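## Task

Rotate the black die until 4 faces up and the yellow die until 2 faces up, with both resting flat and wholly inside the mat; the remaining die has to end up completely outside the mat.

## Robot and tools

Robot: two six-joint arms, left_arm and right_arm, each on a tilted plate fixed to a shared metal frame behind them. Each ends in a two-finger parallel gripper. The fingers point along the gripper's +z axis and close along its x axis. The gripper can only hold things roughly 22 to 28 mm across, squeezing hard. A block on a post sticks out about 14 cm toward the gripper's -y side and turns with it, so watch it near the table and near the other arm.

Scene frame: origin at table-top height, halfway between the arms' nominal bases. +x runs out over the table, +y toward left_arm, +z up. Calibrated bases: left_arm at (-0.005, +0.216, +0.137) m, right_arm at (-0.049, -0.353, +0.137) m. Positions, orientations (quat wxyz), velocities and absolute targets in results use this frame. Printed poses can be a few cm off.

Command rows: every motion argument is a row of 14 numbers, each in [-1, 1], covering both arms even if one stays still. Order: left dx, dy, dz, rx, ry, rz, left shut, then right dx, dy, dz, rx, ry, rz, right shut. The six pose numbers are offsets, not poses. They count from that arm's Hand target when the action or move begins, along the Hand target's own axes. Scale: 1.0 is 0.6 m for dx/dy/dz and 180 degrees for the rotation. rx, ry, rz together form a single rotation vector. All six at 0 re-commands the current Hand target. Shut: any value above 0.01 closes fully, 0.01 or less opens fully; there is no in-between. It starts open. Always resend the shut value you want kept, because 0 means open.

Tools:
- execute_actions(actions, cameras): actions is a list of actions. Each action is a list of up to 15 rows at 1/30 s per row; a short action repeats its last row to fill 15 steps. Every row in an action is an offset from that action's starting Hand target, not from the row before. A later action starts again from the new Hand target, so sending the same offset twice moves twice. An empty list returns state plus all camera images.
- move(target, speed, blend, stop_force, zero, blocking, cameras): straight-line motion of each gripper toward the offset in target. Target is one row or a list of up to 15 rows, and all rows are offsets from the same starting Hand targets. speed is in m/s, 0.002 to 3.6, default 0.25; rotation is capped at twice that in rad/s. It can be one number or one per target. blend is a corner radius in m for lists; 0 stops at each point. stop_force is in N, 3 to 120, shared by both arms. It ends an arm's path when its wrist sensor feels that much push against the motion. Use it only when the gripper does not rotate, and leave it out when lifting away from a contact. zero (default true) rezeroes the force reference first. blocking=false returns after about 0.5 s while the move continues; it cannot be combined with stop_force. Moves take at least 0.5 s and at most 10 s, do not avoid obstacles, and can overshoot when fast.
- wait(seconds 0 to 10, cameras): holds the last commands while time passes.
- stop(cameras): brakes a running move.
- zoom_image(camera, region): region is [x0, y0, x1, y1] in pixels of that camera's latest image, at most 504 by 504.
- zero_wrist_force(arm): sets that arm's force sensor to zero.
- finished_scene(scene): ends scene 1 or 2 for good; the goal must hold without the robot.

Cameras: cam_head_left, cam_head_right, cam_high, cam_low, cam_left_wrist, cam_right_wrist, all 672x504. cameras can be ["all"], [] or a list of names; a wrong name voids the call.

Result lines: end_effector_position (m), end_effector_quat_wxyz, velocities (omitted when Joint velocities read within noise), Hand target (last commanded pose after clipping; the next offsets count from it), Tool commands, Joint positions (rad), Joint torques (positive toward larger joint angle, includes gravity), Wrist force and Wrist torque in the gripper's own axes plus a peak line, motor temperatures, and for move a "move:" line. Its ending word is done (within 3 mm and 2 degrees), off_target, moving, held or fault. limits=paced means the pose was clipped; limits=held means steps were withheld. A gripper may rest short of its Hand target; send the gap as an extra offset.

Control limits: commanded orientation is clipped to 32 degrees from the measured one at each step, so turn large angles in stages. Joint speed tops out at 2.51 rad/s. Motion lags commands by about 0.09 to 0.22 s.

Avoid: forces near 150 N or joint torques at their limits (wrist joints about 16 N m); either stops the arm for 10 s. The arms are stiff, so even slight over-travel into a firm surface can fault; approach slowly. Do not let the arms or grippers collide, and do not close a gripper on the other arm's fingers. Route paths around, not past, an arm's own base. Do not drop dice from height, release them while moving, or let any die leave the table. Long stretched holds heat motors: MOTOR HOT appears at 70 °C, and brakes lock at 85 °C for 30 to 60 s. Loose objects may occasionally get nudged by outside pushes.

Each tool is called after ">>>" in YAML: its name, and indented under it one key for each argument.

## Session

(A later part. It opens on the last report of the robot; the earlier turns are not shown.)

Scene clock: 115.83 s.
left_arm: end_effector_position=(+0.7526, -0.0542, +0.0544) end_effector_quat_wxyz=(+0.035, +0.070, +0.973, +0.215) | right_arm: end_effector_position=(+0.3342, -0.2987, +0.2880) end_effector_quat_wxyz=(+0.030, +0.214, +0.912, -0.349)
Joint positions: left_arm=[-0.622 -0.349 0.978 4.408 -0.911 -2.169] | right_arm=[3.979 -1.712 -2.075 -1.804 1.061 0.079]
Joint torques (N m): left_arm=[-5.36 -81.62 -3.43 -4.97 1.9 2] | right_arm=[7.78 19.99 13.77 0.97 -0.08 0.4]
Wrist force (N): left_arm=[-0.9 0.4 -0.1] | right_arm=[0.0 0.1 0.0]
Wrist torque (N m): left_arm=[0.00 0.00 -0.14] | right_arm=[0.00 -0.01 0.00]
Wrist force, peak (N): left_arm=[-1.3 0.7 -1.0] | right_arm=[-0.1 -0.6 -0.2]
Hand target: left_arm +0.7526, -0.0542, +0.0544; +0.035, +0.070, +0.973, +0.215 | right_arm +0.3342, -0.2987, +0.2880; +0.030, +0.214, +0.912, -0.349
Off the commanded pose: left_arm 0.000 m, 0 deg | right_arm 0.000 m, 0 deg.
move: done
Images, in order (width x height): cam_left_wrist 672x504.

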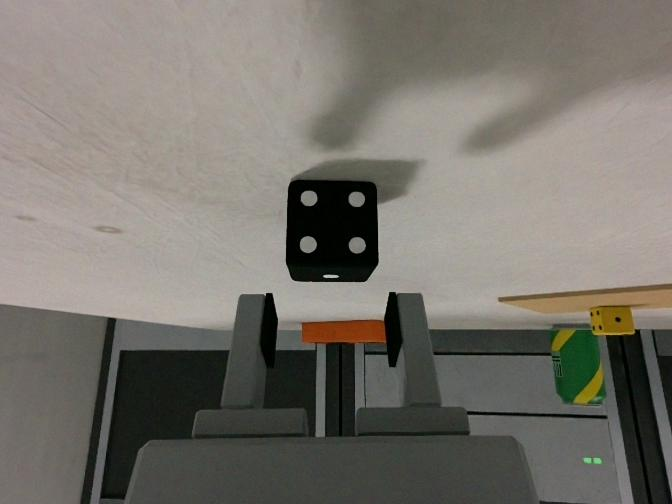

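>>> move:
  target: [0.0014,0.0005,0.0422,0,0,0,0,0,0,0,0,0,0,0]
  speed: 0.06
  stop_force: 8
  cameras: ["cam_left_wrist"]

>>> zoom_image:
  camera: "cam_left_wrist"
  region: [232, 230, 432, 380]

Scene clock: 118.90 s.
left_arm: end_effector_position=(+0.7543, -0.0433, +0.0316) end_effector_quat_wxyz=(+0.035, +0.070, +0.973, +0.215) | right_arm: end_effector_position=(+0.3342, -0.2987, +0.2880) end_effector_quat_wxyz=(+0.030, +0.214, +0.912, -0.349)
Joint positions: left_arm=[-0.603 -0.326 0.99 4.359 -0.905 -2.146] | right_arm=[3.979 -1.712 -2.075 -1.804 1.061 0.079]
Joint torques (N m): left_arm=[-4.13 -32.23 -6.75 -5.15 1.99 1.71] | right_arm=[6.96 20.23 14.83 1.17 -0.14 0.66]
Wrist force (N): left_arm=[-0.8 0.4 0.1] | right_arm=[-0.1 0.0 -0.1]
Wrist torque (N m): left_arm=[-0.02 -0.01 -0.15] | right_arm=[0.00 0.00 0.00]
Wrist force, peak (N): left_arm=[-1.1 0.7 -0.6] | right_arm=[0.0 -0.5 -0.3]
Hand target: left_arm +0.7543, -0.0433, +0.0316; +0.035, +0.070, +0.973, +0.215 | right_arm +0.3342, -0.2987, +0.2880; +0.030, +0.214, +0.912, -0.349
Off the commanded pose: left_arm 0.000 m, 0 deg | right_arm 0.000 m, 0 deg.
move: done
Images, in order (width x height): cam_left_wrist 672x504.

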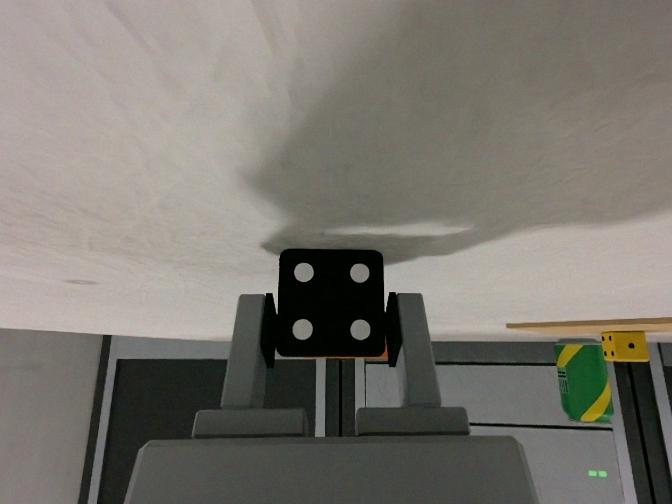

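Scaled by 2.520 from the camera's 672x504 image, which has a finer 960x720 frame.

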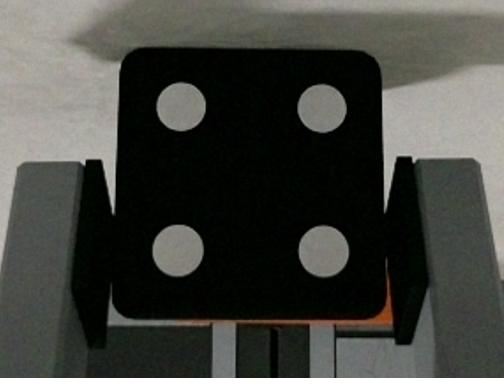

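>>> move:
  target:
    - [0,0,0,0,0,0,1,0,0,0,0,0,0,0]
    - [-0.0076,0.0847,-0.1807,0,0,0,1,0,0,0,0,0,0,0]
    - [0.2032,0.25027,-0.20105,0.12355,-0.08896,0.44624,1,0,0,0,0,0,0,0]
    - [0.39267,0.35443,0.05108,0.41453,0.17899,0.4618,1,0,0,0,0,0,0,0]
  speed: [0.1,0.3,0.45,0.45]
  blend: [0,0.04,0.05,0]
  cameras: ["cam_left_wrist"]

Scene clock: 130.03 s.
left_arm: end_effector_position=(+0.5506, +0.1961, +0.0851) end_effector_quat_wxyz=(-0.380, +0.597, +0.597, -0.379) | right_arm: end_effector_position=(+0.3342, -0.2987, +0.2880) end_effector_quat_wxyz=(+0.030, +0.214, +0.912, -0.349)
Joint positions: left_arm=[-0.225 -0.584 1.224 5.152 -1.65 -0.357] | right_arm=[3.979 -1.712 -2.075 -1.804 1.061 0.079]
Joint torques (N m): left_arm=[-2.27 -25.64 -28.11 2 -2.08 1.67] | right_arm=[8.61 20.3 13.79 1.11 -0.08 0.61]
Wrist force (N): left_arm=[-1.9 -1.8 0.4] | right_arm=[-0.1 -0.2 -0.2]
Wrist torque (N m): left_arm=[0.01 0.19 0.12] | right_arm=[-0.03 0.00 -0.01]
Wrist force, peak (N): left_arm=[-0.9 1.4 -2.4] | right_arm=[0.0 -0.7 -0.1]
Hand target: left_arm +0.5506, +0.1961, +0.0851; -0.380, +0.597, +0.597, -0.379 | right_arm +0.3342, -0.2987, +0.2880; +0.030, +0.214, +0.912, -0.349
Off the commanded pose: left_arm 0.000 m, 0 deg | right_arm 0.000 m, 0 deg.
move: done
Images, in order (width x height): cam_left_wrist 672x504.

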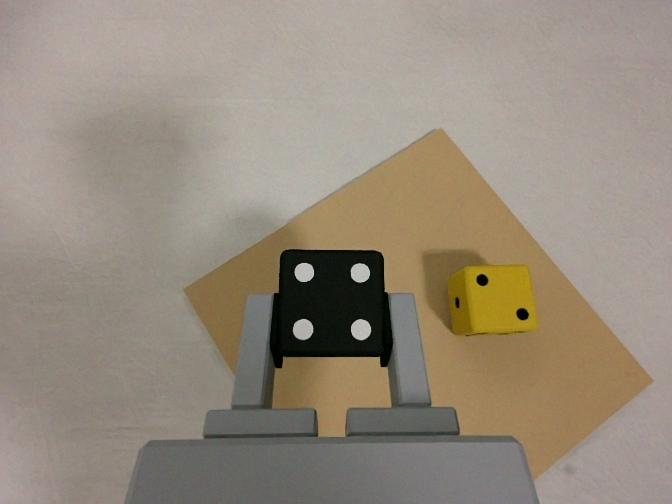

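>>> move:
  target:
    - [0,0.0725,0.0338,0,0,0,1,0,0,0,0,0,0,0]
    - [0,0.1027,0.0479,0,0,0,1,0,0,0,0,0,0,0]
  speed: [0.1,0.01]
  stop_force: 7
  cameras: ["cam_left_wrist"]

Scene clock: 134.00 s.
left_arm: end_effector_position=(+0.5506, +0.1961, +0.0282) end_effector_quat_wxyz=(-0.380, +0.597, +0.597, -0.379) | right_arm: end_effector_position=(+0.3342, -0.2987, +0.2880) end_effector_quat_wxyz=(+0.030, +0.214, +0.912, -0.349)
Joint positions: left_arm=[-0.202 -0.491 1.199 5.085 -1.63 -0.347] | right_arm=[3.979 -1.712 -2.075 -1.804 1.061 0.079]
Joint torques (N m): left_arm=[-26.61 -72.97 -4.78 1.09 -1.28 -1.04] | right_arm=[6.86 19.95 13.58 1.19 -0.04 0.69]
Wrist force (N): left_arm=[-2.1 -8.0 0.4] | right_arm=[-0.1 -0.1 -0.2]
Wrist torque (N m): left_arm=[-0.02 0.20 0.08] | right_arm=[-0.01 0.01 0.00]
Wrist force, peak (N): left_arm=[-0.7 -15.8 -2.8] | right_arm=[0.0 -0.5 -0.3]
Hand target: left_arm +0.5506, +0.1961, +0.0282; -0.380, +0.597, +0.597, -0.379 (not the last commanded pose) | right_arm +0.3342, -0.2987, +0.2880; +0.030, +0.214, +0.912, -0.349
Off the commanded pose: left_arm 0.011 m, 0 deg | right_arm 0.000 m, 0 deg.
move: contact (left_arm); path passed 1 of 2 targets
Images, in order (width x height): cam_left_wrist 672x504.

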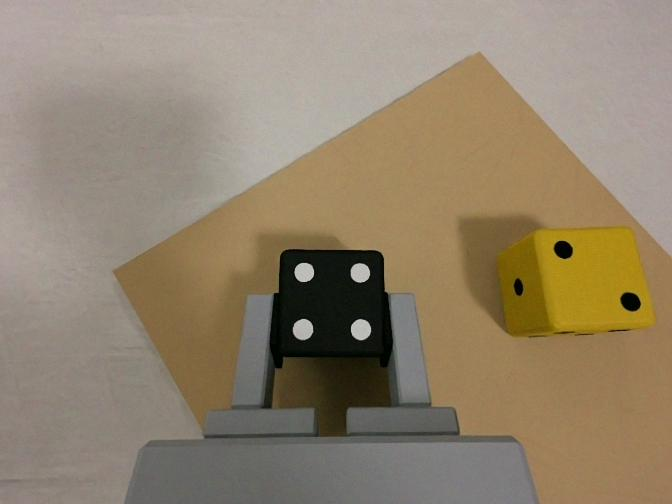

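>>> move:
  target:
    - [0,0,0,0,0,0,0,0,0,0,0,0,0,0]
    - [0,0,-0.15,0,0,0,0,0,0,0,0,0,0,0]
  speed: [0.1,0.15]
  cameras: ["all"]

>>> zoom_image:
  camera: "cam_head_right"
  region: [280, 220, 400, 310]

Scene clock: 137.27 s.
left_arm: end_effector_position=(+0.6321, +0.1961, +0.0663) end_effector_quat_wxyz=(-0.380, +0.597, +0.597, -0.379) | right_arm: end_effector_position=(+0.3342, -0.2987, +0.2880) end_effector_quat_wxyz=(+0.030, +0.214, +0.912, -0.349)
Joint positions: left_arm=[-0.195 -0.366 0.798 5.361 -1.624 -0.343] | right_arm=[3.979 -1.712 -2.075 -1.804 1.061 0.079]
Joint torques (N m): left_arm=[-4.36 -30.83 -29.66 2.45 -0.63 1.76] | right_arm=[6.3 20.94 13.55 1.08 -0.16 0.81]
Wrist force (N): left_arm=[-1.8 -1.8 0.4] | right_arm=[-0.2 -0.2 0.0]
Wrist torque (N m): left_arm=[0.01 0.18 0.13] | right_arm=[-0.02 0.01 0.00]
Wrist force, peak (N): left_arm=[-2.2 -8.5 0.3] | right_arm=[0.2 -0.6 0.0]
Hand target: left_arm +0.6322, +0.1961, +0.0663; -0.380, +0.597, +0.597, -0.379 | right_arm +0.3342, -0.2987, +0.2880; +0.030, +0.214, +0.912, -0.349
Off the commanded pose: left_arm 0.000 m, 0 deg | right_arm 0.000 m, 0 deg.
move: done

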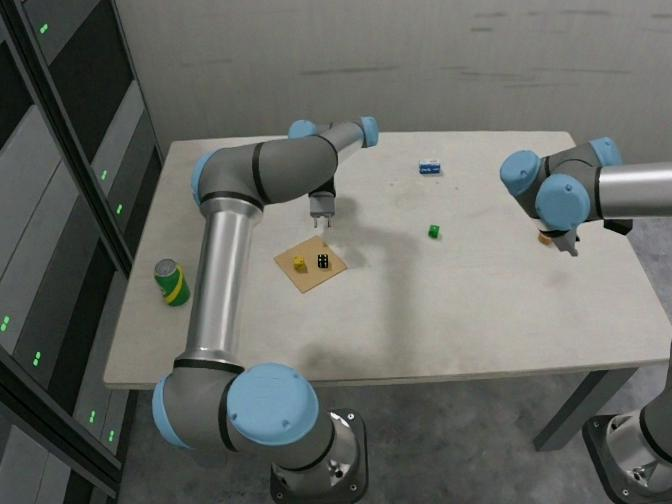

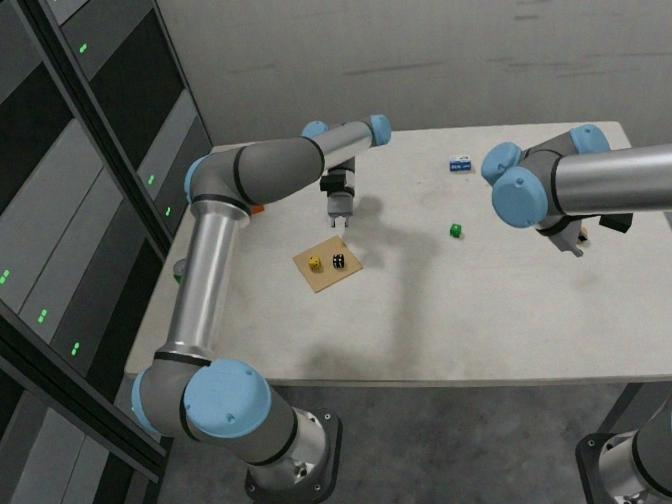

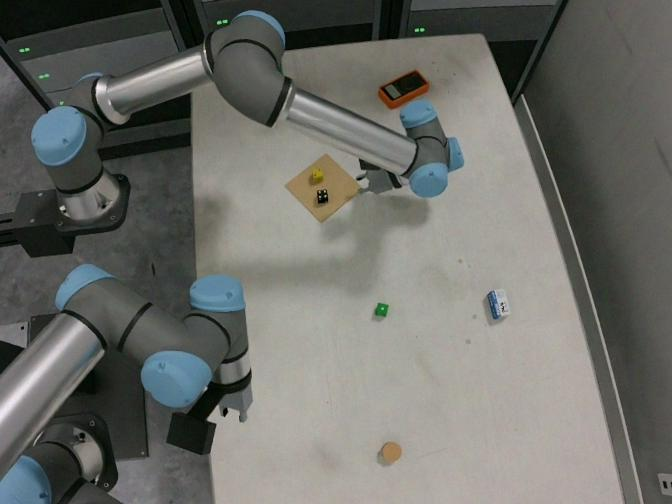

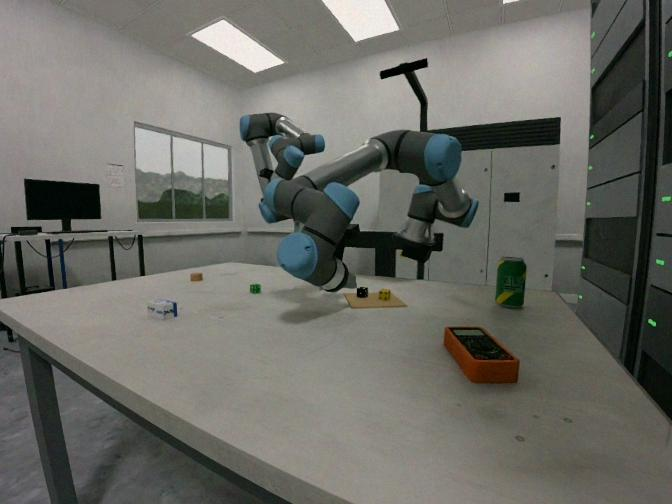

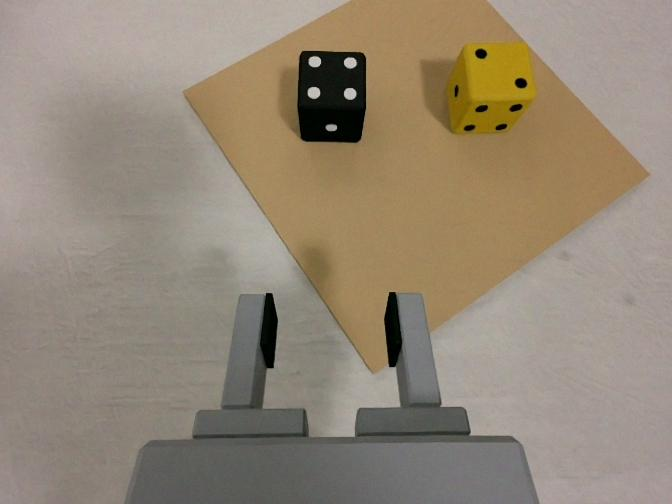

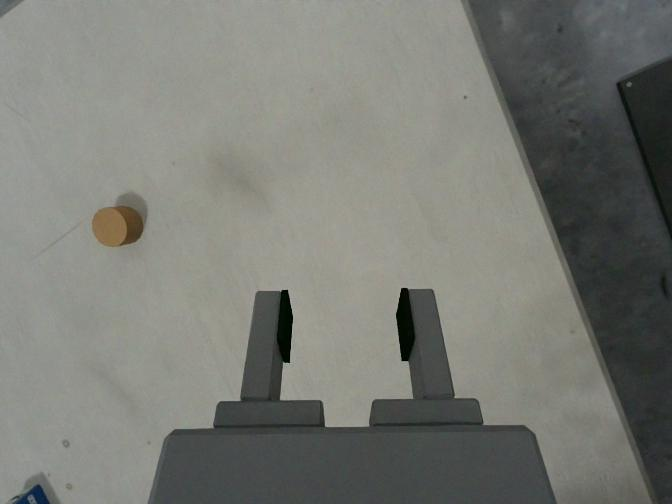

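Scaled by 4.200 from the camera's 672x504 image, which has a finer 960x720 frame.

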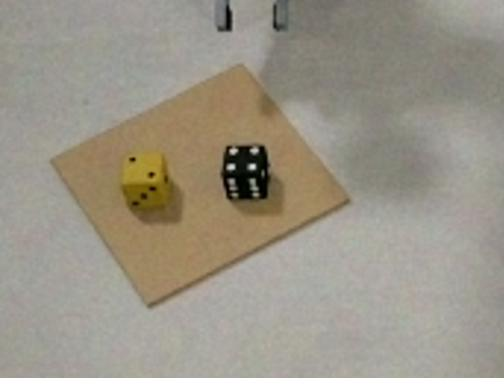

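>>> finished_scene:
  scene: 2

The scene is finished: the task was done.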